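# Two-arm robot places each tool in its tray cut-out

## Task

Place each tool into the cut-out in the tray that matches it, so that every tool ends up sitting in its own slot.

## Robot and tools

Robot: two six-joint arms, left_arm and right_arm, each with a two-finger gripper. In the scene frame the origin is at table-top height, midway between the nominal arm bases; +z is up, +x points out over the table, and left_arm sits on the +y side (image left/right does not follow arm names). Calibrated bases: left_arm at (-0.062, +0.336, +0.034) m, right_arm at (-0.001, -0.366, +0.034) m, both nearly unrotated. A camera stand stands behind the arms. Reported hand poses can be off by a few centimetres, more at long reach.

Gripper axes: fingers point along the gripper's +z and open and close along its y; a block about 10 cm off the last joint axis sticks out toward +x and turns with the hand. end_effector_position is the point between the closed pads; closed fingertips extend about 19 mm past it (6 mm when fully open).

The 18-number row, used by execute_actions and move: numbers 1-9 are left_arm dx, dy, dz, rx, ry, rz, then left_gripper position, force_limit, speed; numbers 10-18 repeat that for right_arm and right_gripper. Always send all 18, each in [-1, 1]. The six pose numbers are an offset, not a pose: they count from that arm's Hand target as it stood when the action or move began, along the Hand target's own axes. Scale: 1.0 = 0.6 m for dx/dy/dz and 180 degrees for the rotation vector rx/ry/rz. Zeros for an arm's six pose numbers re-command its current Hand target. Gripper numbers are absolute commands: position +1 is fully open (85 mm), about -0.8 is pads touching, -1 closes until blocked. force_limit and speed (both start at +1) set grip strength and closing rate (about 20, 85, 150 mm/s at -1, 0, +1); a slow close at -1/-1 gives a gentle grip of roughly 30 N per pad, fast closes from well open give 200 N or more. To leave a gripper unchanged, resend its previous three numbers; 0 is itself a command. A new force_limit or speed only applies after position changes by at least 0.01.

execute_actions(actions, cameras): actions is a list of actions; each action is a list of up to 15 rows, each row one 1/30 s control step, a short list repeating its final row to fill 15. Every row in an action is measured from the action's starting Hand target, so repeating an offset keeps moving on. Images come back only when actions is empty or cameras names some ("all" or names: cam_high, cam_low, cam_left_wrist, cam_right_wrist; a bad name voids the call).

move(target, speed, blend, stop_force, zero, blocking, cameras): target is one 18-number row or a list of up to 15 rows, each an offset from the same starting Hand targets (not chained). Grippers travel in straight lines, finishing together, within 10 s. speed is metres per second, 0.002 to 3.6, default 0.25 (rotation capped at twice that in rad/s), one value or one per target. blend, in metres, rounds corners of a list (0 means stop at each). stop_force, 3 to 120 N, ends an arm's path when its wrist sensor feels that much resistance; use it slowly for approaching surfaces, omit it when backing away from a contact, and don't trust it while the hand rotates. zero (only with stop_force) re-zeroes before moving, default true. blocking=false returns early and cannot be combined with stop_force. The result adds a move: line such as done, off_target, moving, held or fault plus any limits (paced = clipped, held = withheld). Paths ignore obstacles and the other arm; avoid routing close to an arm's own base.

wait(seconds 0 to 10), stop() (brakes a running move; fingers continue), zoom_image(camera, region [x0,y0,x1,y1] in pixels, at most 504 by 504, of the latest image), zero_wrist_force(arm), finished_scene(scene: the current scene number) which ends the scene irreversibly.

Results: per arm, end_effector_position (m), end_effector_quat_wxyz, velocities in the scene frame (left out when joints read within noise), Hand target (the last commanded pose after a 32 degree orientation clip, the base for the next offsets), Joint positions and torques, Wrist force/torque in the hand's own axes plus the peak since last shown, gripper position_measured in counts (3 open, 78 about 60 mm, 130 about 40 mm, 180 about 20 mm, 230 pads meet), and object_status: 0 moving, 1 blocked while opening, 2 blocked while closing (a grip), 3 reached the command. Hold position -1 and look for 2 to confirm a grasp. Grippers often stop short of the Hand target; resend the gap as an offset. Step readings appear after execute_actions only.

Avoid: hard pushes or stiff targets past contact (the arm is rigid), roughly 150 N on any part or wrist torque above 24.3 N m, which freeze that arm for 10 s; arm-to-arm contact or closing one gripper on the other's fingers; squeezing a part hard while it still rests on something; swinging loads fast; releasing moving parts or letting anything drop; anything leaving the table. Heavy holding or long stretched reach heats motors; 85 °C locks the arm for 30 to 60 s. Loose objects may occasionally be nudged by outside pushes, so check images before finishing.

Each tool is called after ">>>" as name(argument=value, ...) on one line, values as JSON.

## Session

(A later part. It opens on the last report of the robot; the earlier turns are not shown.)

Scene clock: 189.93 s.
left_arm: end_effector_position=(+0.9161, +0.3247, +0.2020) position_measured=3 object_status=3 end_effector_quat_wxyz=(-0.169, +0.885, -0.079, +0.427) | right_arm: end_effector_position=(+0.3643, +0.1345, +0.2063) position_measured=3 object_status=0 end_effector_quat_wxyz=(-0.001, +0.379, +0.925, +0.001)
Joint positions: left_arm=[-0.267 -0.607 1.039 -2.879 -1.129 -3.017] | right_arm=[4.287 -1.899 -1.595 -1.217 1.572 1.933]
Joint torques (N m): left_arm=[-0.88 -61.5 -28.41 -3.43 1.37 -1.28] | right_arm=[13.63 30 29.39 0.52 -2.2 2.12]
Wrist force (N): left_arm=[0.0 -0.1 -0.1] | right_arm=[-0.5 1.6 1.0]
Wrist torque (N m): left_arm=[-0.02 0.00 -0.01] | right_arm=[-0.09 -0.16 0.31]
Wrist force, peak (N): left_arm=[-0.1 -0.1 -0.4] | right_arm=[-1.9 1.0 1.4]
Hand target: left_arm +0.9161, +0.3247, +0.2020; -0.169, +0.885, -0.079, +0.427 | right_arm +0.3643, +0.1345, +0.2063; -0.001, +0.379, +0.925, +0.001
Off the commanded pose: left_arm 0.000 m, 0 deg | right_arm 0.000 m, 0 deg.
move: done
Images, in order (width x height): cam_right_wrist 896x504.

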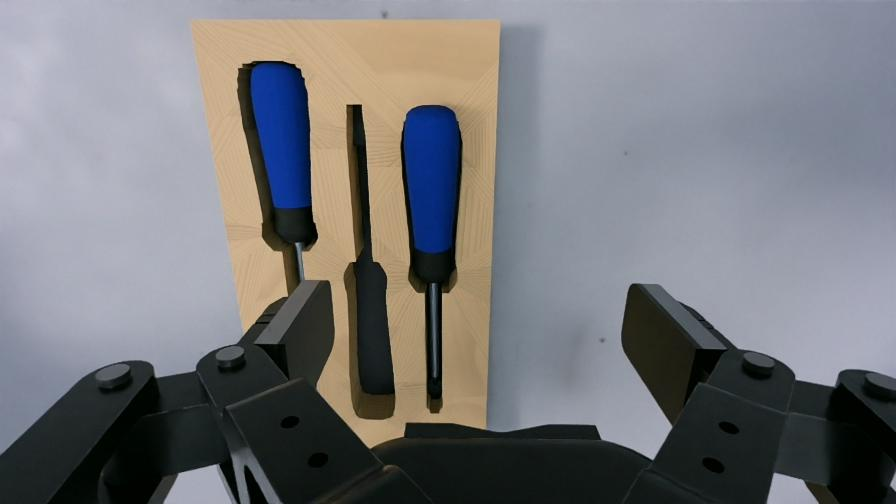

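>>> wait(seconds=0, cameras=["cam_low","cam_high"])

>>> zoom_image(camera="cam_low", region=[370, 230, 490, 310])

>>> zoom_image(camera="cam_high", region=[490, 200, 650, 360])

Scene clock: 202.67 s.
left_arm: end_effector_position=(+0.9161, +0.3247, +0.2020) position_measured=3 object_status=3 end_effector_quat_wxyz=(-0.169, +0.885, -0.079, +0.427) | right_arm: end_effector_position=(+0.3643, +0.1345, +0.2063) position_measured=3 object_status=3 end_effector_quat_wxyz=(-0.001, +0.379, +0.925, +0.001)
Joint positions: left_arm=[-0.267 -0.607 1.039 -2.879 -1.129 -3.017] | right_arm=[4.287 -1.899 -1.595 -1.217 1.572 1.933]
Joint torques (N m): left_arm=[-1.44 -60.31 -27.17 -3.08 1.5 -1.41] | right_arm=[13.05 30.15 29.48 0.62 -2.05 2.12]
Wrist force (N): left_arm=[0.1 -0.1 -0.1] | right_arm=[-0.4 1.6 1.0]
Wrist torque (N m): left_arm=[-0.02 -0.01 0.00] | right_arm=[-0.09 -0.17 0.31]
Wrist force, peak (N): left_arm=[-0.3 -0.1 -0.3] | right_arm=[-0.7 1.8 1.3]
Hand target: left_arm +0.9161, +0.3247, +0.2020; -0.169, +0.885, -0.079, +0.427 | right_arm +0.3643, +0.1345, +0.2063; -0.001, +0.379, +0.925, +0.001
Tool commands: left_gripper/position=+1.0 left_gripper/force_limit=+1.0 left_gripper/speed=+1.0 right_gripper/position=+1.0 right_gripper/force_limit=-0.7 right_gripper/speed=-1.0
Off the commanded pose: left_arm 0.000 m, 0 deg | right_arm 0.000 m, 0 deg.
Images, in order (width x height): cam_high 896x504, cam_low 896x504.

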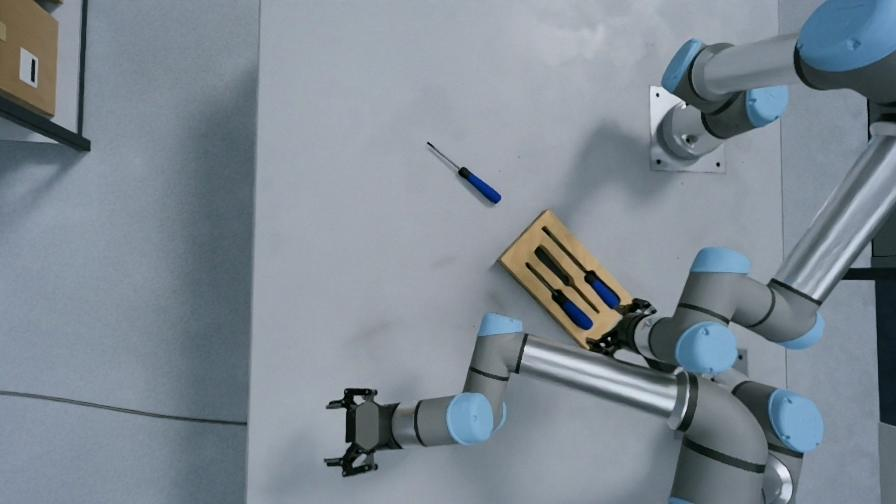

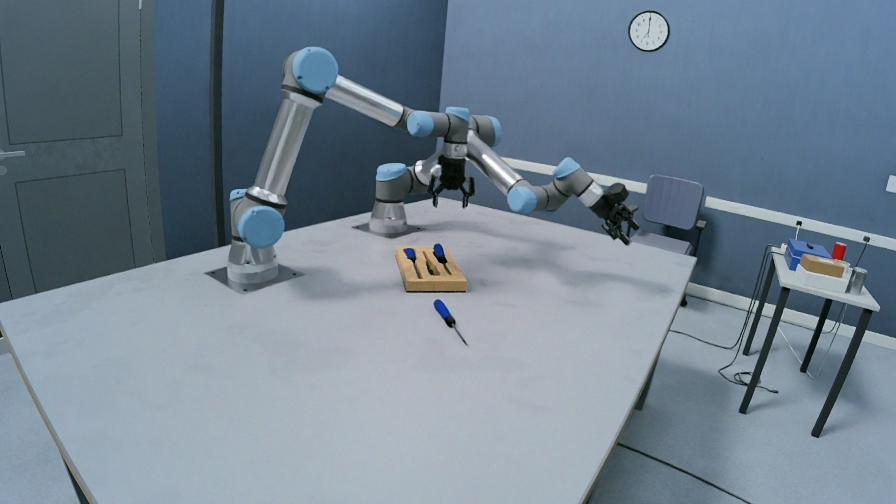

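Scaled by 4.200 from the camera's 896x504 image, which has a finer 1280x720 frame.

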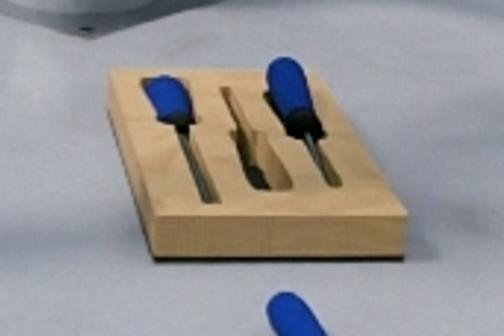

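Scaled by 3.150 from the camera's 896x504 image, which has a finer 1280x720 frame.

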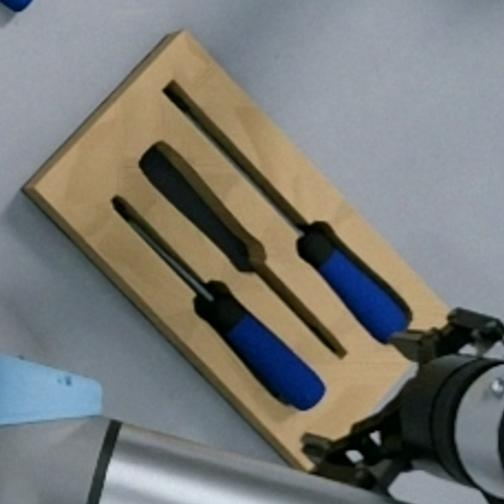

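>>> move(target=[0,0,0,0,0,0,1,1,1, -0.07,-0.016,0.1,0,0,0,1,-0.7,-1], speed=0.2, cameras=["cam_right_wrist"])

>>> zoom_image(camera="cam_right_wrist", region=[360, 0, 540, 380])

Scene clock: 222.47 s.
left_arm: end_effector_position=(+0.9161, +0.3247, +0.2020) position_measured=3 object_status=3 end_effector_quat_wxyz=(-0.169, +0.885, -0.079, +0.427) | right_arm: end_effector_position=(+0.3874, +0.0984, +0.1463) position_measured=3 object_status=3 end_effector_quat_wxyz=(-0.001, +0.379, +0.925, +0.001)
Joint positions: left_arm=[-0.267 -0.607 1.039 -2.879 -1.129 -3.017] | right_arm=[4.226 -1.927 -1.724 -1.06 1.572 1.872]
Joint torques (N m): left_arm=[-1.09 -61.9 -28.75 -2.83 1.31 -1.53] | right_arm=[-13.33 30.01 15.19 5.29 2.01 -2.05]
Wrist force (N): left_arm=[0.1 0.1 0.0] | right_arm=[-0.7 1.5 1.3]
Wrist torque (N m): left_arm=[0.02 -0.01 0.00] | right_arm=[-0.10 -0.15 0.47]
Wrist force, peak (N): left_arm=[-0.1 -0.1 -0.4] | right_arm=[-1.2 1.4 2.1]
Hand target: left_arm +0.9161, +0.3247, +0.2020; -0.169, +0.885, -0.079, +0.427 | right_arm +0.3874, +0.0983, +0.1462; -0.001, +0.379, +0.925, +0.001
Off the commanded pose: left_arm 0.000 m, 0 deg | right_arm 0.000 m, 0 deg.
move: done
Images, in order (width x height): cam_right_wrist 896x504.

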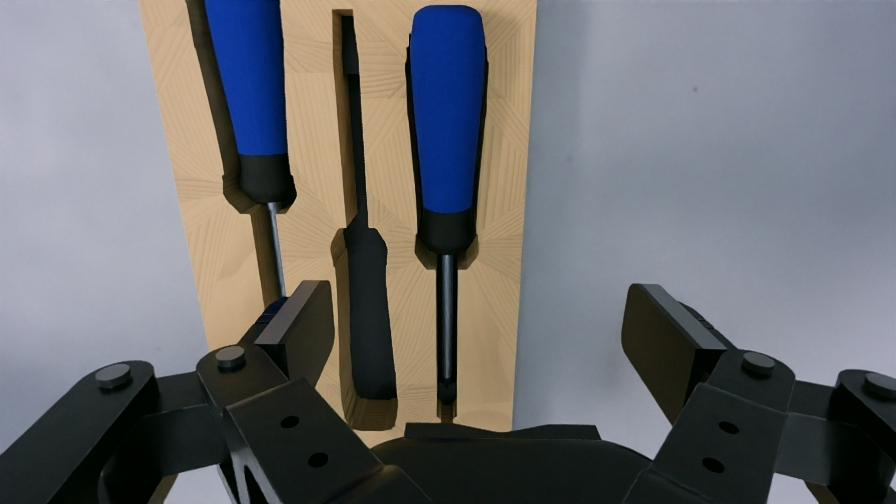

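Scaled by 1.326 from the camera's 896x504 image, which has a finer 1280x720 frame.

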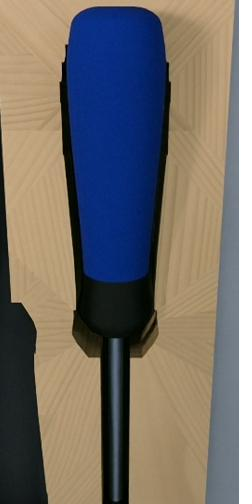

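>>> move(target=[[0,0,0,0,0,0,1,1,1, 0.105,-0.015,0.06,0,0.036,0,0.2,-0.7,-1],[0,0,0,0,0,0,1,1,1, 0.105,-0.015,0.1,0,0.036,0,0.2,-0.7,-1]], speed=0.1, stop_force=5, cameras=["cam_right_wrist","cam_low"])

>>> zoom_image(camera="cam_low", region=[370, 200, 490, 310])

Scene clock: 252.70 s.
left_arm: end_effector_position=(+0.9161, +0.3247, +0.2020) position_measured=3 object_status=3 end_effector_quat_wxyz=(-0.169, +0.885, -0.079, +0.427) | right_arm: end_effector_position=(+0.3361, +0.1362, +0.0863) position_measured=104 object_status=3 end_effector_quat_wxyz=(-0.053, +0.378, +0.924, +0.022)
Joint positions: left_arm=[-0.267 -0.607 1.039 -2.879 -1.129 -3.017] | right_arm=[4.286 -2.004 -1.81 -0.857 1.678 1.934]
Joint torques (N m): left_arm=[-0.81 -60.76 -28.16 -3 1.32 -1.39] | right_arm=[13.7 31.08 12.89 5.59 2.13 2.14]
Wrist force (N): left_arm=[0.3 0.1 0.0] | right_arm=[-0.7 1.0 0.7]
Wrist torque (N m): left_arm=[0.01 -0.04 -0.01] | right_arm=[-0.17 -0.11 0.27]
Wrist force, peak (N): left_arm=[-0.1 0.4 0.0] | right_arm=[-0.8 1.6 1.6]
Hand target: left_arm +0.9161, +0.3247, +0.2020; -0.169, +0.885, -0.079, +0.427 | right_arm +0.3361, +0.1362, +0.0863; -0.053, +0.378, +0.924, +0.022
Off the commanded pose: left_arm 0.000 m, 0 deg | right_arm 0.000 m, 0 deg.
move: done
Images, in order (width x height): cam_low 896x504, cam_right_wrist 896x504.

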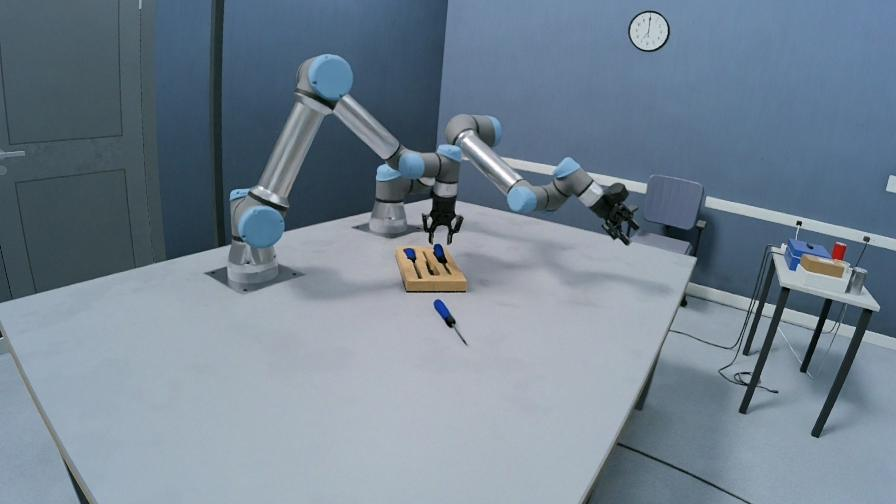

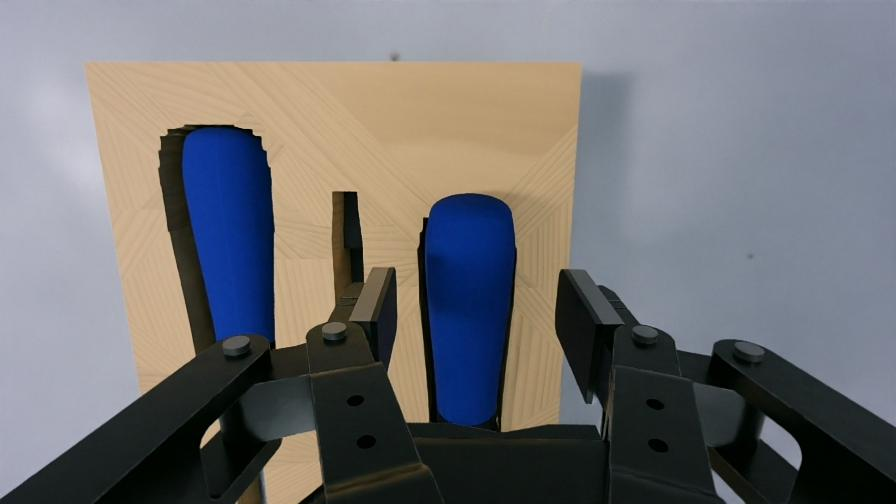

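Scaled by 4.200 from the camera's 896x504 image, which has a finer 1280x720 frame.

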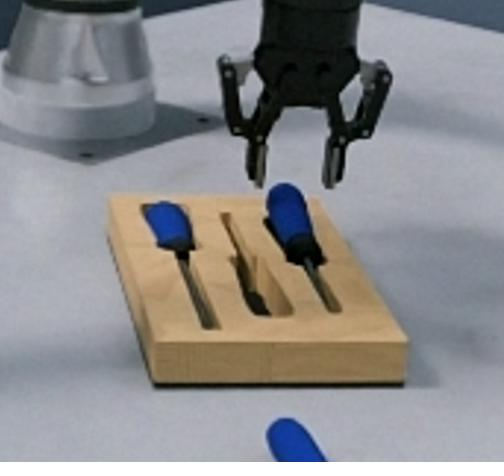

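>>> move(target=[0,0,0,0,0,0,1,1,1, -0.004,0,0.0468,0,0,0,0.2,-0.7,-1], speed=0.03, stop_force=4, cameras=["cam_right_wrist","cam_low"])

>>> zoom_image(camera="cam_low", region=[370, 200, 490, 310])

Scene clock: 265.40 s.
left_arm: end_effector_position=(+0.9161, +0.3247, +0.2020) position_measured=3 object_status=3 end_effector_quat_wxyz=(-0.169, +0.885, -0.079, +0.427) | right_arm: end_effector_position=(+0.3356, +0.1368, +0.0582) position_measured=104 object_status=3 end_effector_quat_wxyz=(-0.053, +0.378, +0.924, +0.022)
Joint positions: left_arm=[-0.267 -0.607 1.039 -2.879 -1.129 -3.017] | right_arm=[4.287 -2.049 -1.832 -0.79 1.678 1.936]
Joint torques (N m): left_arm=[-1.84 -59.86 -28.66 -3 1.63 -1.62] | right_arm=[13.28 32.12 12.49 5.63 -1.49 2.22]
Wrist force (N): left_arm=[0.0 0.0 -0.1] | right_arm=[-0.6 1.5 0.9]
Wrist torque (N m): left_arm=[0.01 0.00 -0.01] | right_arm=[-0.11 -0.13 0.28]
Wrist force, peak (N): left_arm=[0.2 -0.1 -0.4] | right_arm=[-0.8 1.6 1.3]
Hand target: left_arm +0.9161, +0.3247, +0.2020; -0.169, +0.885, -0.079, +0.427 | right_arm +0.3356, +0.1368, +0.0582; -0.053, +0.378, +0.924, +0.022
Off the commanded pose: left_arm 0.000 m, 0 deg | right_arm 0.000 m, 0 deg.
move: done
Images, in order (width x height): cam_low 896x504, cam_right_wrist 896x504.

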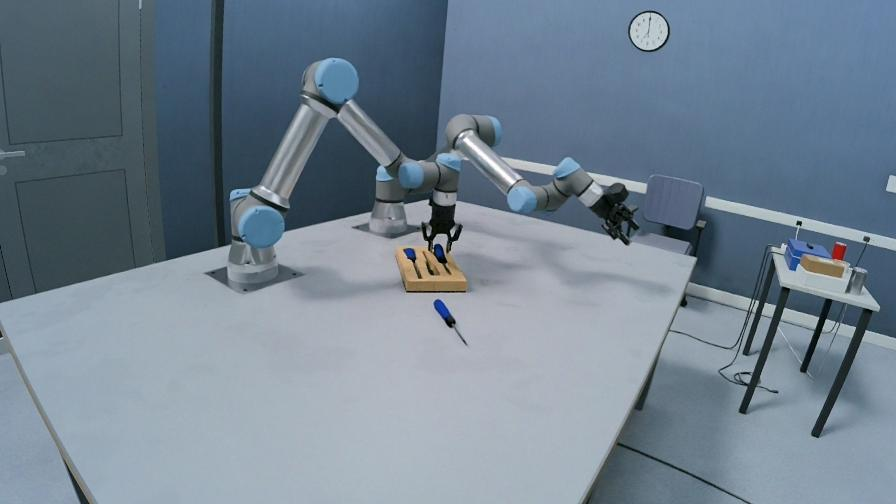

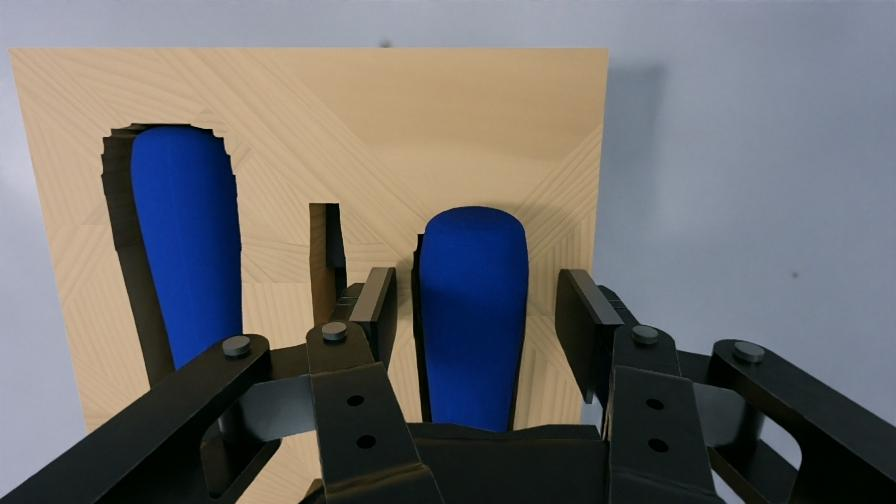

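Scaled by 4.200 from the camera's 896x504 image, which has a finer 1280x720 frame.

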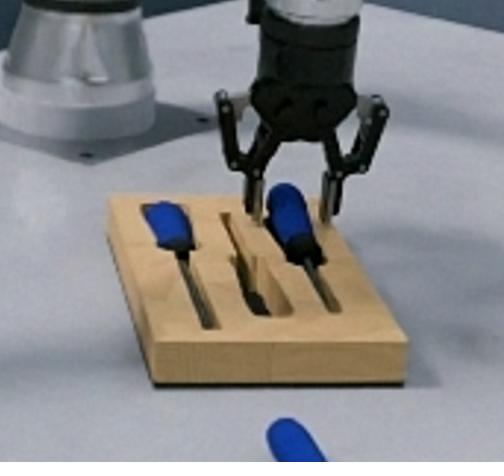

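>>> move(target=[[0,0,0,0,0,0,1,1,1, 0,-0.001,0.0025,0,0,0,0.2,-0.7,-1],[0,0,0,0,0,0,1,1,1, 0,-0.001,0.0025,0,0,0,-1,-0.6,-1]], speed=0.02, cameras=["cam_right_wrist"])

Scene clock: 272.83 s.
left_arm: end_effector_position=(+0.9161, +0.3247, +0.2020) position_measured=3 object_status=3 end_effector_quat_wxyz=(-0.169, +0.885, -0.079, +0.427) | right_arm: end_effector_position=(+0.3350, +0.1365, +0.0567) position_measured=154 object_status=0 end_effector_quat_wxyz=(-0.053, +0.378, +0.924, +0.022)
Joint positions: left_arm=[-0.267 -0.607 1.039 -2.879 -1.129 -3.017] | right_arm=[4.288 -2.05 -1.835 -0.786 1.678 1.936]
Joint torques (N m): left_arm=[-0.62 -60.92 -28.42 -2.92 1.43 -1.68] | right_arm=[12.89 32.02 12.14 5.15 -1.66 2.22]
Wrist force (N): left_arm=[0.0 -0.1 -0.1] | right_arm=[-0.8 1.5 -0.4]
Wrist torque (N m): left_arm=[-0.02 0.00 0.00] | right_arm=[-0.14 -0.08 0.28]
Wrist force, peak (N): left_arm=[0.4 -0.1 -0.3] | right_arm=[-1.1 1.6 1.1]
Hand target: left_arm +0.9161, +0.3247, +0.2020; -0.169, +0.885, -0.079, +0.427 | right_arm +0.3350, +0.1365, +0.0567; -0.053, +0.378, +0.924, +0.022
Off the commanded pose: left_arm 0.000 m, 0 deg | right_arm 0.000 m, 0 deg.
move: done
Images, in order (width x height): cam_right_wrist 896x504.

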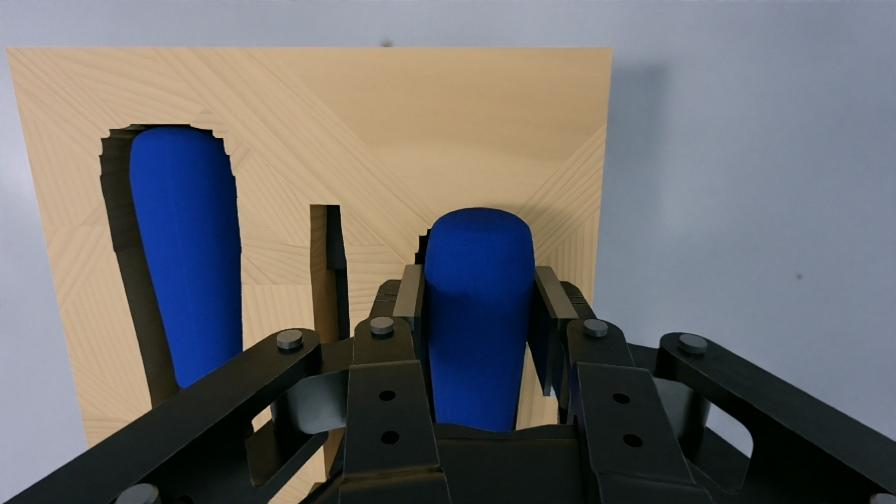

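>>> move(target=[[0,0,0,0,0,0,1,1,1, 0.0057,0,-0.05,0,0,0,-1,-0.6,-1],[0,0,0,0,0,0,1,1,1, 0.019,0,-0.16,0,-0.0361,0,-1,-0.6,-1]], speed=[0.04,0.12], blend=0.005, cameras=["cam_right_wrist","cam_low","cam_high"])

>>> zoom_image(camera="cam_low", region=[370, 180, 490, 310])

>>> zoom_image(camera="cam_high", region=[490, 200, 650, 360])

Scene clock: 280.60 s.
left_arm: end_effector_position=(+0.9161, +0.3247, +0.2020) position_measured=3 object_status=3 end_effector_quat_wxyz=(-0.169, +0.885, -0.079, +0.427) | right_arm: end_effector_position=(+0.3348, +0.1367, +0.1533) position_measured=154 object_status=2 end_effector_quat_wxyz=(-0.001, +0.379, +0.925, +0.001)
Joint positions: left_arm=[-0.267 -0.607 1.039 -2.879 -1.129 -3.017] | right_arm=[4.334 -1.917 -1.718 -1.076 1.572 1.98]
Joint torques (N m): left_arm=[-1.54 -61.66 -29.26 -2.88 1.6 -1.99] | right_arm=[12.83 44.86 27.93 0.36 -2.05 2.02]
Wrist force (N): left_arm=[0.3 0.2 -0.2] | right_arm=[-0.6 1.2 1.9]
Wrist torque (N m): left_arm=[0.04 -0.04 0.00] | right_arm=[-0.15 -0.13 0.31]
Wrist force, peak (N): left_arm=[-0.1 0.3 -0.5] | right_arm=[-1.2 1.6 2.3]
Hand target: left_arm +0.9161, +0.3247, +0.2020; -0.169, +0.885, -0.079, +0.427 | right_arm +0.3348, +0.1367, +0.1533; -0.001, +0.379, +0.925, +0.001
Off the commanded pose: left_arm 0.000 m, 0 deg | right_arm 0.000 m, 0 deg.
move: done
Images, in order (width x height): cam_high 896x504, cam_low 896x504, cam_right_wrist 896x504.

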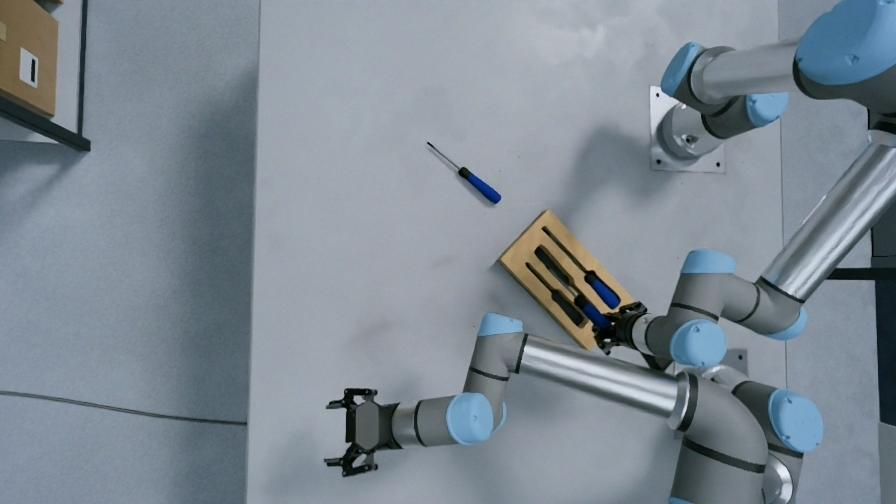

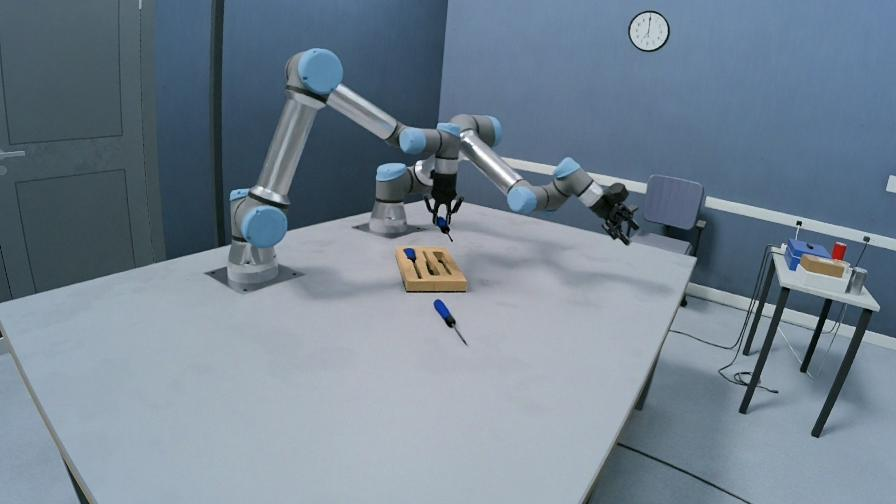

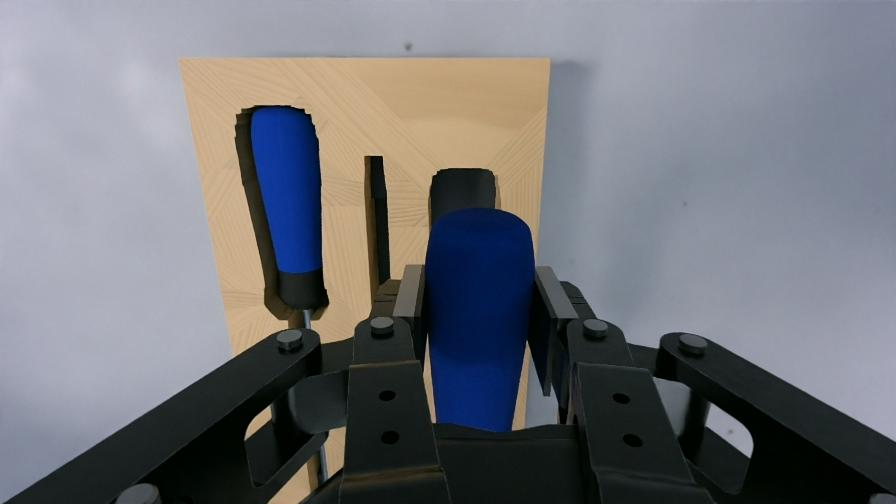

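Scaled by 3.877 from the camera's 896x504 image, which has a finer 1280x720 frame.

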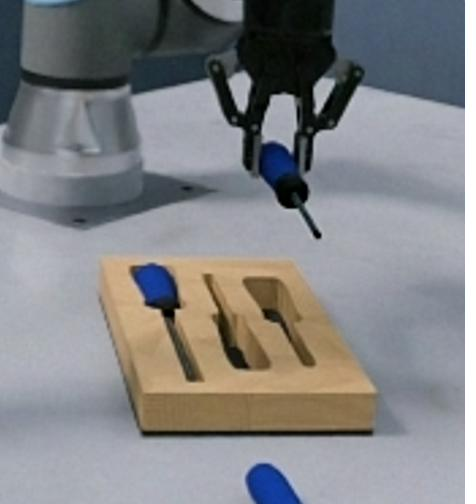

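Scaled by 3.150 from the camera's 896x504 image, which has a finer 1280x720 frame.

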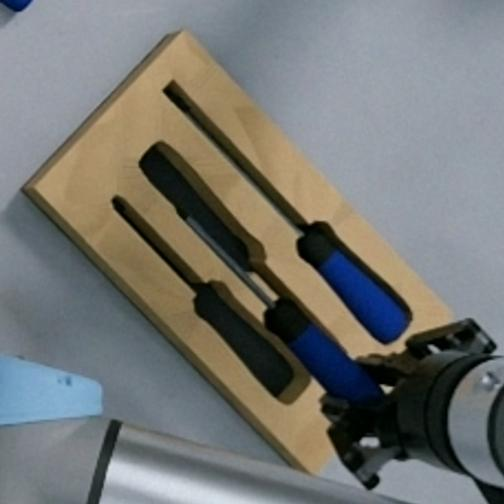

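>>> move(target=[[0,0,0,0,0,0,1,1,1, -0.25,0,-0.1,0,0,0,-1,-0.6,-1],[0,0,0,0,0,0,1,1,1, -0.588,-0.4424,-0.05,0,0,0,-1,-0.6,-1],[0,0,0,0,0,0,1,1,1, -0.588,-0.4424,0.18,0,0,0,-1,-0.6,-1]], speed=[0.2,0.35,0.15], blend=[0.03,0.02,0], cameras=["cam_right_wrist","cam_high"])

Scene clock: 343.07 s.
left_arm: end_effector_position=(+0.9161, +0.3247, +0.2020) position_measured=3 object_status=3 end_effector_quat_wxyz=(-0.169, +0.885, -0.079, +0.427) | right_arm: end_effector_position=(+0.3998, -0.2998, +0.0447) position_measured=154 object_status=2 end_effector_quat_wxyz=(-0.001, +0.379, +0.925, +0.001)
Joint positions: left_arm=[-0.267 -0.607 1.039 -2.879 -1.129 -3.017] | right_arm=[3.627 -1.694 -2.385 -0.633 1.573 1.273]
Joint torques (N m): left_arm=[0.36 -61.74 -28.6 -3.09 1.83 -1.91] | right_arm=[-13.63 14.03 9.32 5.86 1.9 -1.9]
Wrist force (N): left_arm=[0.2 0.0 0.0] | right_arm=[-0.4 1.7 1.9]
Wrist torque (N m): left_arm=[0.00 -0.03 -0.01] | right_arm=[-0.11 -0.13 0.48]
Wrist force, peak (N): left_arm=[-0.2 0.1 -0.5] | right_arm=[-0.4 3.4 1.4]
Hand target: left_arm +0.9161, +0.3247, +0.2020; -0.169, +0.885, -0.079, +0.427 | right_arm +0.3998, -0.2998, +0.0446; -0.001, +0.379, +0.925, +0.001
Off the commanded pose: left_arm 0.000 m, 0 deg | right_arm 0.000 m, 0 deg.
move: done
Images, in order (width x height): cam_high 896x504, cam_right_wrist 896x504.

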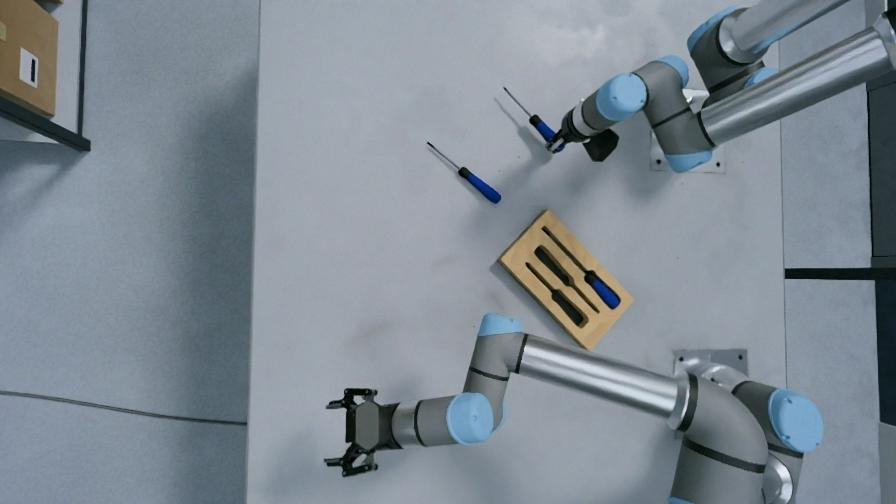

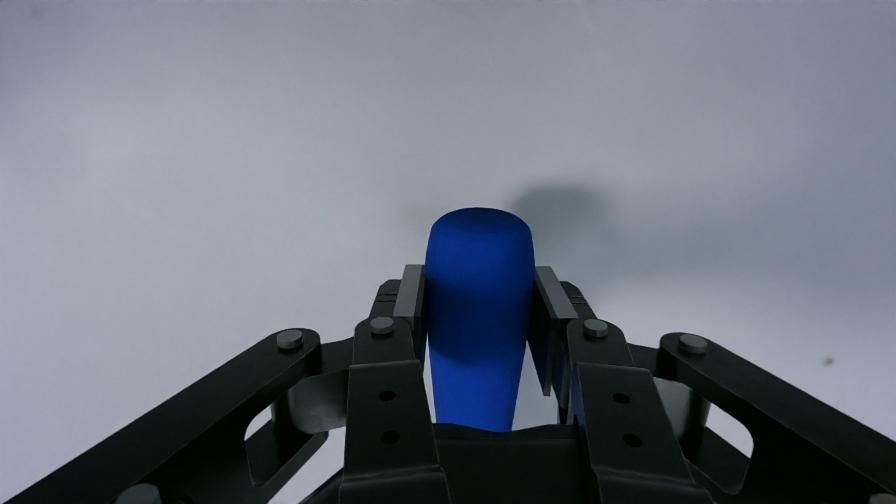

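>>> move(target=[0,0,0,0,0,0,1,1,1, 0,0,0.035,0,0,0,-1,-0.6,-1], speed=0.01, stop_force=4)

Scene clock: 359.37 s.
left_arm: end_effector_position=(+0.9161, +0.3247, +0.2020) position_measured=3 object_status=3 end_effector_quat_wxyz=(-0.169, +0.885, -0.079, +0.427) | right_arm: end_effector_position=(+0.3998, -0.2998, +0.0248) position_measured=154 object_status=2 end_effector_quat_wxyz=(-0.001, +0.379, +0.925, +0.001)
Joint positions: left_arm=[-0.267 -0.607 1.039 -2.879 -1.129 -3.017] | right_arm=[3.627 -1.751 -2.401 -0.559 1.573 1.273]
Joint torques (N m): left_arm=[-2.33 -61.37 -28.73 -3.02 1.61 -2.13] | right_arm=[8.18 27.81 20.54 0.15 -0.69 1.99]
Wrist force (N): left_arm=[0.0 0.1 -0.3] | right_arm=[-0.4 1.0 -3.9]
Wrist torque (N m): left_arm=[0.02 0.01 0.00] | right_arm=[-0.04 -0.25 0.49]
Wrist force, peak (N): left_arm=[0.2 -0.1 -0.5] | right_arm=[3.5 -3.6 -17.1]
Hand target: left_arm +0.9161, +0.3247, +0.2020; -0.169, +0.885, -0.079, +0.427 | right_arm +0.3998, -0.2998, +0.0248; -0.001, +0.379, +0.925, +0.001 (not the last commanded pose)
Off the commanded pose: left_arm 0.000 m, 0 deg | right_arm 0.001 m, 0 deg.
move: contact (right_arm)

>>> move(target=[[0,0,0,0,0,0,1,1,1, 0,0,0,0,0,0,0.1,-0.7,-1],[0,0,0,0,0,0,1,1,1, 0,0,-0.1,0,0,0,0.1,-0.7,-1],[0,0,0,0,0,0,1,1,1, -0.15,0,-0.4587,0,0,0,0.1,-0.7,-1]], speed=[0.02,0.1,0.3], cameras=["cam_right_wrist","cam_high"])

>>> zoom_image(camera="cam_right_wrist", region=[360, 0, 560, 400])

>>> zoom_image(camera="cam_high", region=[420, 70, 660, 330])

Scene clock: 369.23 s.
left_arm: end_effector_position=(+0.9161, +0.3247, +0.2020) position_measured=3 object_status=3 end_effector_quat_wxyz=(-0.169, +0.885, -0.079, +0.427) | right_arm: end_effector_position=(+0.4641, -0.3634, +0.2998) position_measured=117 object_status=3 end_effector_quat_wxyz=(-0.001, +0.379, +0.925, +0.001)
Joint positions: left_arm=[-0.267 -0.607 1.039 -2.879 -1.129 -3.017] | right_arm=[3.426 -1.475 -1.826 -1.411 1.573 1.072]
Joint torques (N m): left_arm=[-1.29 -61.26 -30.17 -2.75 1.87 -2.27] | right_arm=[-13.53 11.29 31.67 0.47 1.98 -1.95]
Wrist force (N): left_arm=[-0.2 -0.1 -0.2] | right_arm=[-0.6 1.8 1.1]
Wrist torque (N m): left_arm=[-0.02 0.04 -0.01] | right_arm=[-0.07 -0.15 0.47]
Wrist force, peak (N): left_arm=[-0.1 0.0 -0.5] | right_arm=[-0.5 1.0 -4.1]
Hand target: left_arm +0.9161, +0.3247, +0.2020; -0.169, +0.885, -0.079, +0.427 | right_arm +0.4641, -0.3634, +0.2998; -0.001, +0.379, +0.925, +0.001
Off the commanded pose: left_arm 0.000 m, 0 deg | right_arm 0.000 m, 0 deg.
move: done
Images, in order (width x height): cam_high 896x504, cam_right_wrist 896x504.

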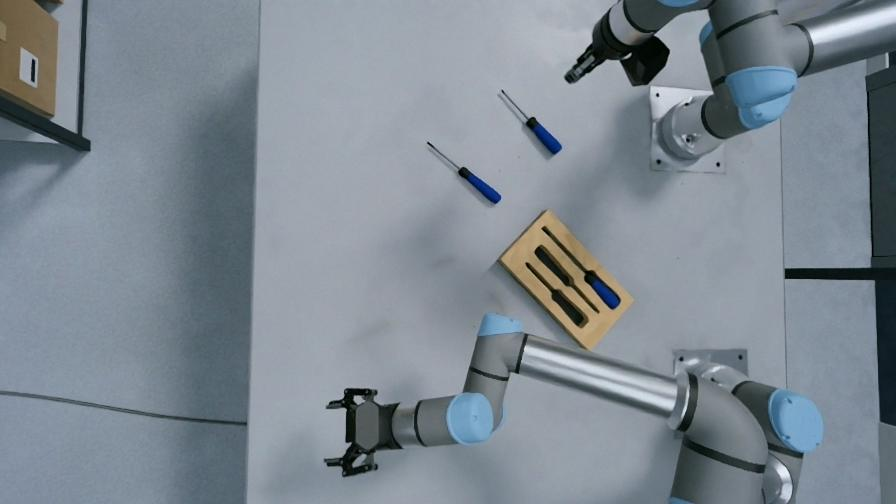

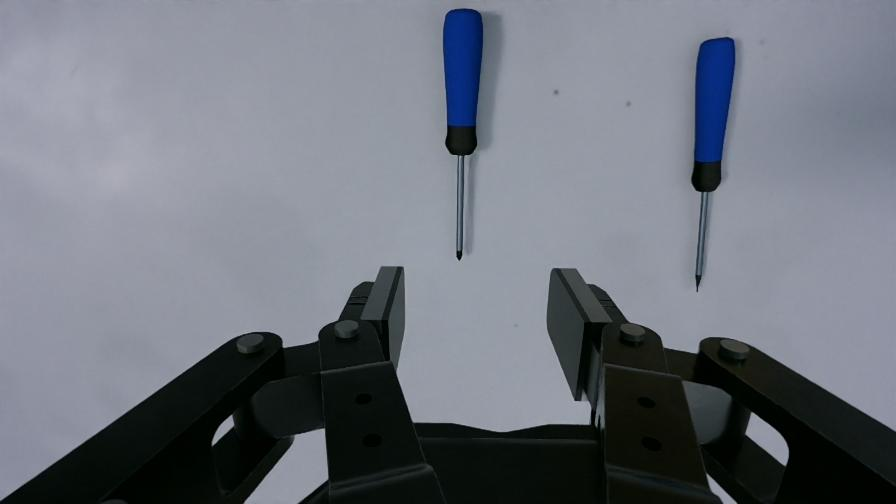

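Scaled by 1.260 from the camera's 896x504 image, which has a finer 1280x720 frame.

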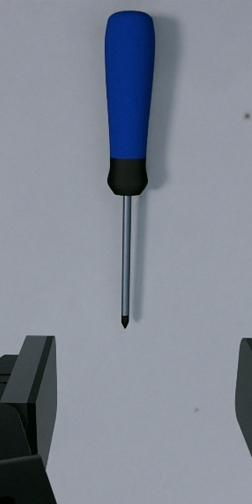

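Scaled by 1.938 from the camera's 896x504 image, which has a finer 1280x720 frame.

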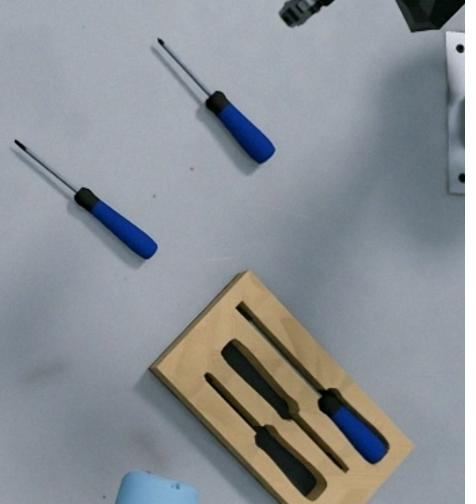

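>>> move(target=[[0,0,0,0,0,0,1,1,1, 0.1083,0.0038,0.35,0,0,0,0.1,-0.7,-1],[0,0,0,0,0,0,1,1,1, 0.1083,0.0038,0.4497,0,0,0,0.1,-0.7,-1]], speed=[0.25,0.08], stop_force=8, cameras=["cam_right_wrist"])

Scene clock: 400.10 s.
left_arm: end_effector_position=(+0.9161, +0.3247, +0.2020) position_measured=3 object_status=3 end_effector_quat_wxyz=(-0.169, +0.885, -0.079, +0.427) | right_arm: end_effector_position=(+0.4193, -0.3157, +0.0301) position_measured=117 object_status=3 end_effector_quat_wxyz=(-0.001, +0.379, +0.925, +0.001)
Joint positions: left_arm=[-0.267 -0.607 1.039 -2.879 -1.129 -3.017] | right_arm=[3.568 -1.769 -2.352 -0.591 1.573 1.215]
Joint torques (N m): left_arm=[-1 -60.93 -29.34 -2.88 2.03 -2.32] | right_arm=[-13.86 16.14 8.14 5.5 -1.47 -1.96]
Wrist force (N): left_arm=[0.0 0.3 -0.1] | right_arm=[-0.7 1.6 1.1]
Wrist torque (N m): left_arm=[0.05 -0.01 0.00] | right_arm=[-0.10 -0.14 0.35]
Wrist force, peak (N): left_arm=[0.0 -0.1 -0.5] | right_arm=[0.0 1.3 2.4]
Hand target: left_arm +0.9161, +0.3247, +0.2020; -0.169, +0.885, -0.079, +0.427 | right_arm +0.4193, -0.3157, +0.0301; -0.001, +0.379, +0.925, +0.001
Off the commanded pose: left_arm 0.000 m, 0 deg | right_arm 0.000 m, 0 deg.
move: done
Images, in order (width x height): cam_right_wrist 896x504.

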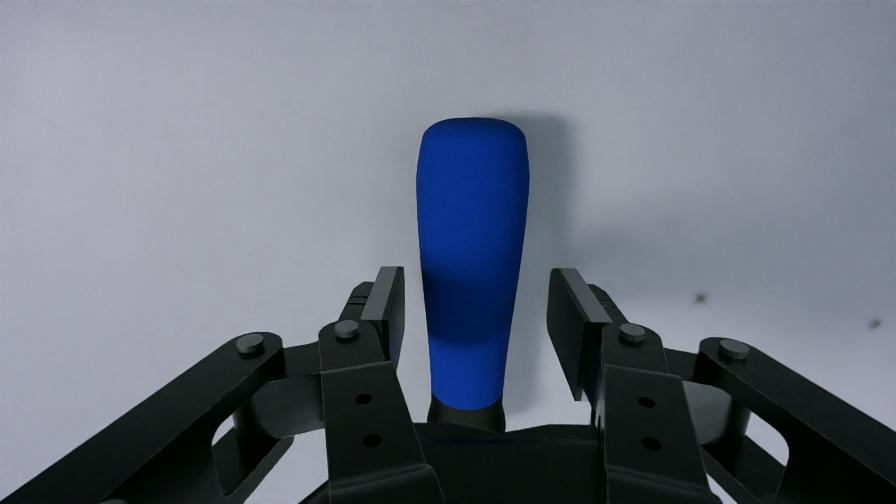

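>>> move(target=[[0,0,0,0,0,0,1,1,1, 0,-0.002,0,0,0,0,0.1,-0.7,-1],[0,0,0,0,0,0,1,1,1, 0,-0.002,0,0,0,0,-1,-0.5,-1],[0,0,0,0,0,0,1,1,1, 0,-0.002,-0.2,0,0,0,-1,-0.5,-1],[0,0,0,0,0,0,1,1,1, 0.579,0.438,-0.2,0,0,0,-1,-0.5,-1],[0,0,0,0,0,0,1,1,1, 0.579,0.438,-0.15,0,0,0,-1,-0.5,-1]], speed=[0.03,0.05,0.15,0.35,0.15], blend=[0,0,0.03,0.02,0], cameras=["cam_right_wrist","cam_high"])

>>> zoom_image(camera="cam_high", region=[490, 200, 650, 360])

Scene clock: 414.60 s.
left_arm: end_effector_position=(+0.9161, +0.3247, +0.2020) position_measured=3 object_status=3 end_effector_quat_wxyz=(-0.169, +0.885, -0.079, +0.427) | right_arm: end_effector_position=(+0.3561, +0.1151, +0.1210) position_measured=161 object_status=2 end_effector_quat_wxyz=(-0.001, +0.379, +0.925, +0.001)
Joint positions: left_arm=[-0.267 -0.607 1.039 -2.879 -1.129 -3.017] | right_arm=[4.287 -1.945 -1.773 -0.993 1.572 1.933]
Joint torques (N m): left_arm=[-1.76 -60.28 -29.14 -2.48 2.09 -2.82] | right_arm=[13.04 29.63 28.27 5.52 -2.15 2.18]
Wrist force (N): left_arm=[0.0 0.1 -0.1] | right_arm=[-0.3 1.3 1.9]
Wrist torque (N m): left_arm=[0.01 0.01 -0.01] | right_arm=[-0.14 -0.16 0.32]
Wrist force, peak (N): left_arm=[0.2 -0.1 -0.5] | right_arm=[1.8 0.4 -4.5]
Hand target: left_arm +0.9161, +0.3247, +0.2020; -0.169, +0.885, -0.079, +0.427 | right_arm +0.3562, +0.1151, +0.1209; -0.001, +0.379, +0.925, +0.001
Off the commanded pose: left_arm 0.000 m, 0 deg | right_arm 0.000 m, 0 deg.
move: done; blend cut to 0.015 m at target 4
Images, in order (width x height): cam_high 896x504, cam_right_wrist 896x504.

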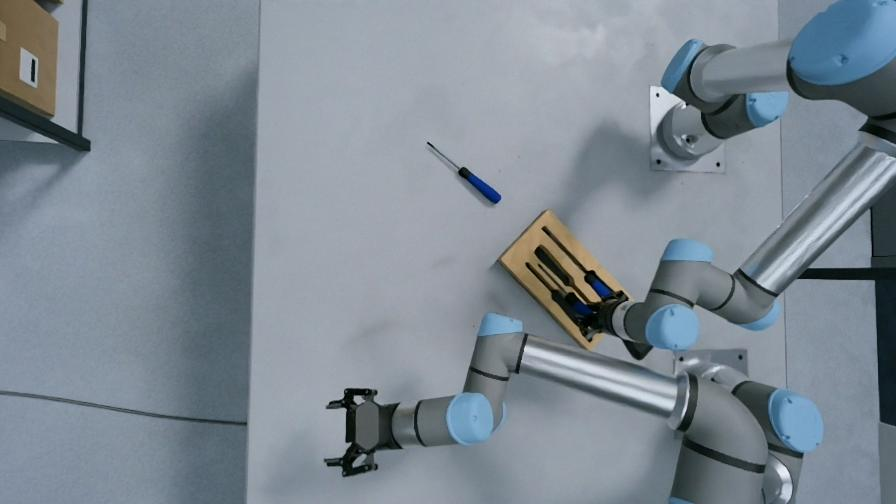

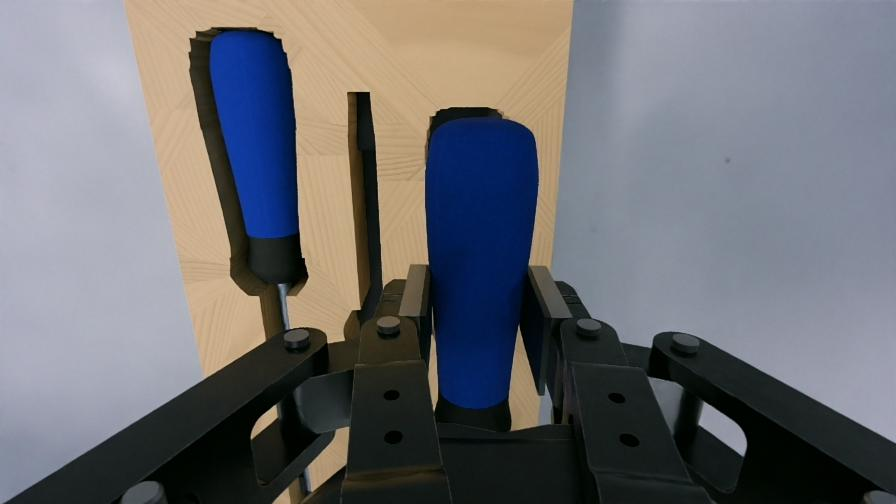

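Scaled by 3.150 from the camera's 896x504 image, which has a finer 1280x720 frame.

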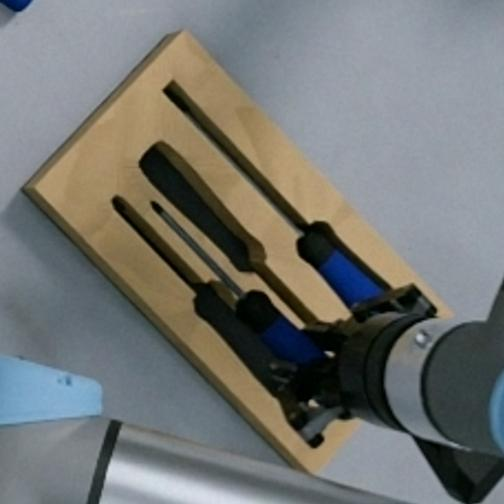

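>>> move(target=[[0,0,0,0,0,0,1,1,1, -0.0017,-0.0012,0.06,0,0,0,-1,-0.5,-1]], speed=0.06, stop_force=5, cameras=["cam_right_wrist"])

Scene clock: 429.87 s.
left_arm: end_effector_position=(+0.9161, +0.3247, +0.2020) position_measured=3 object_status=3 end_effector_quat_wxyz=(-0.169, +0.885, -0.079, +0.427) | right_arm: end_effector_position=(+0.3564, +0.1140, +0.0849) position_measured=161 object_status=2 end_effector_quat_wxyz=(-0.001, +0.379, +0.925, +0.001)
Joint positions: left_arm=[-0.267 -0.607 1.039 -2.879 -1.129 -3.017] | right_arm=[4.285 -1.994 -1.812 -0.905 1.572 1.932]
Joint torques (N m): left_arm=[-0.68 -60.93 -29.67 -2.71 1.95 -2.42] | right_arm=[-12.56 31.33 13.27 5.6 -1.38 -1.86]
Wrist force (N): left_arm=[0.0 -0.1 -0.1] | right_arm=[-0.7 1.4 1.8]
Wrist torque (N m): left_arm=[-0.01 -0.01 0.00] | right_arm=[-0.12 -0.10 0.48]
Wrist force, peak (N): left_arm=[-0.2 -0.3 -0.4] | right_arm=[-0.8 1.8 2.0]
Hand target: left_arm +0.9161, +0.3247, +0.2020; -0.169, +0.885, -0.079, +0.427 | right_arm +0.3564, +0.1140, +0.0849; -0.001, +0.379, +0.925, +0.001
Off the commanded pose: left_arm 0.000 m, 0 deg | right_arm 0.000 m, 0 deg.
move: done
Images, in order (width x height): cam_right_wrist 896x504.

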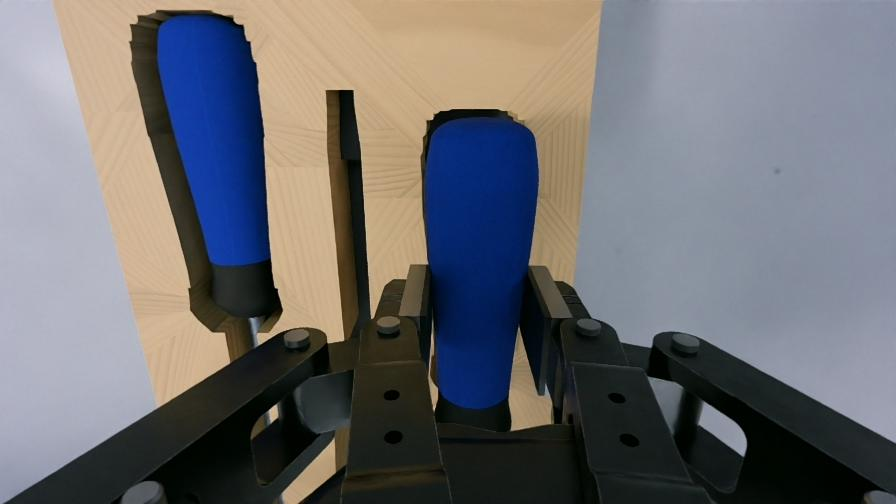

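>>> move(target=[[0,0,0,0,0,0,1,1,1, -0.001,-0.001,0.037,0,0,0,-1,-0.5,-1],[0,0,0,0,0,0,1,1,1, -0.001,-0.001,0.055,0,0,0,-1,-0.5,-1]], speed=[0.025,0.01], stop_force=4, cameras=["cam_right_wrist"])

Scene clock: 438.47 s.
left_arm: end_effector_position=(+0.9161, +0.3247, +0.2020) position_measured=3 object_status=3 end_effector_quat_wxyz=(-0.169, +0.885, -0.079, +0.427) | right_arm: end_effector_position=(+0.3563, +0.1131, +0.0559) position_measured=161 object_status=2 end_effector_quat_wxyz=(-0.001, +0.379, +0.925, +0.001)
Joint positions: left_arm=[-0.267 -0.607 1.039 -2.879 -1.129 -3.017] | right_arm=[4.285 -2.038 -1.838 -0.836 1.572 1.931]
Joint torques (N m): left_arm=[-0.75 -61.49 -28.68 -2.57 2.07 -2.42] | right_arm=[-11.83 44.77 24.75 0.78 -0.47 -1.78]
Wrist force (N): left_arm=[-0.1 0.0 -0.1] | right_arm=[-0.4 2.4 -0.6]
Wrist torque (N m): left_arm=[0.01 0.02 0.00] | right_arm=[-0.16 -0.12 0.49]
Wrist force, peak (N): left_arm=[0.2 -0.3 -0.4] | right_arm=[-2.1 -3.2 -17.8]
Hand target: left_arm +0.9161, +0.3247, +0.2020; -0.169, +0.885, -0.079, +0.427 | right_arm +0.3563, +0.1132, +0.0559; -0.001, +0.379, +0.925, +0.001 (not the last commanded pose)
Off the commanded pose: left_arm 0.000 m, 0 deg | right_arm 0.004 m, 0 deg.
move: contact (right_arm); path passed 1 of 2 targets
Images, in order (width x height): cam_right_wrist 896x504.

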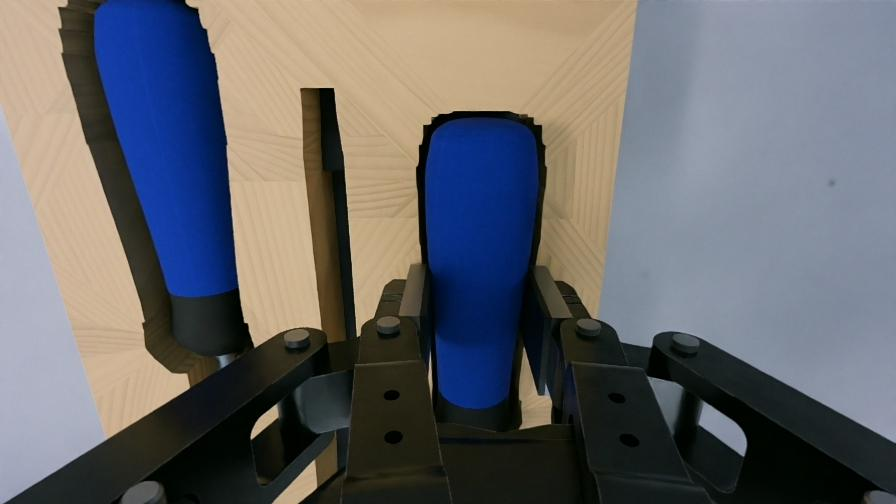

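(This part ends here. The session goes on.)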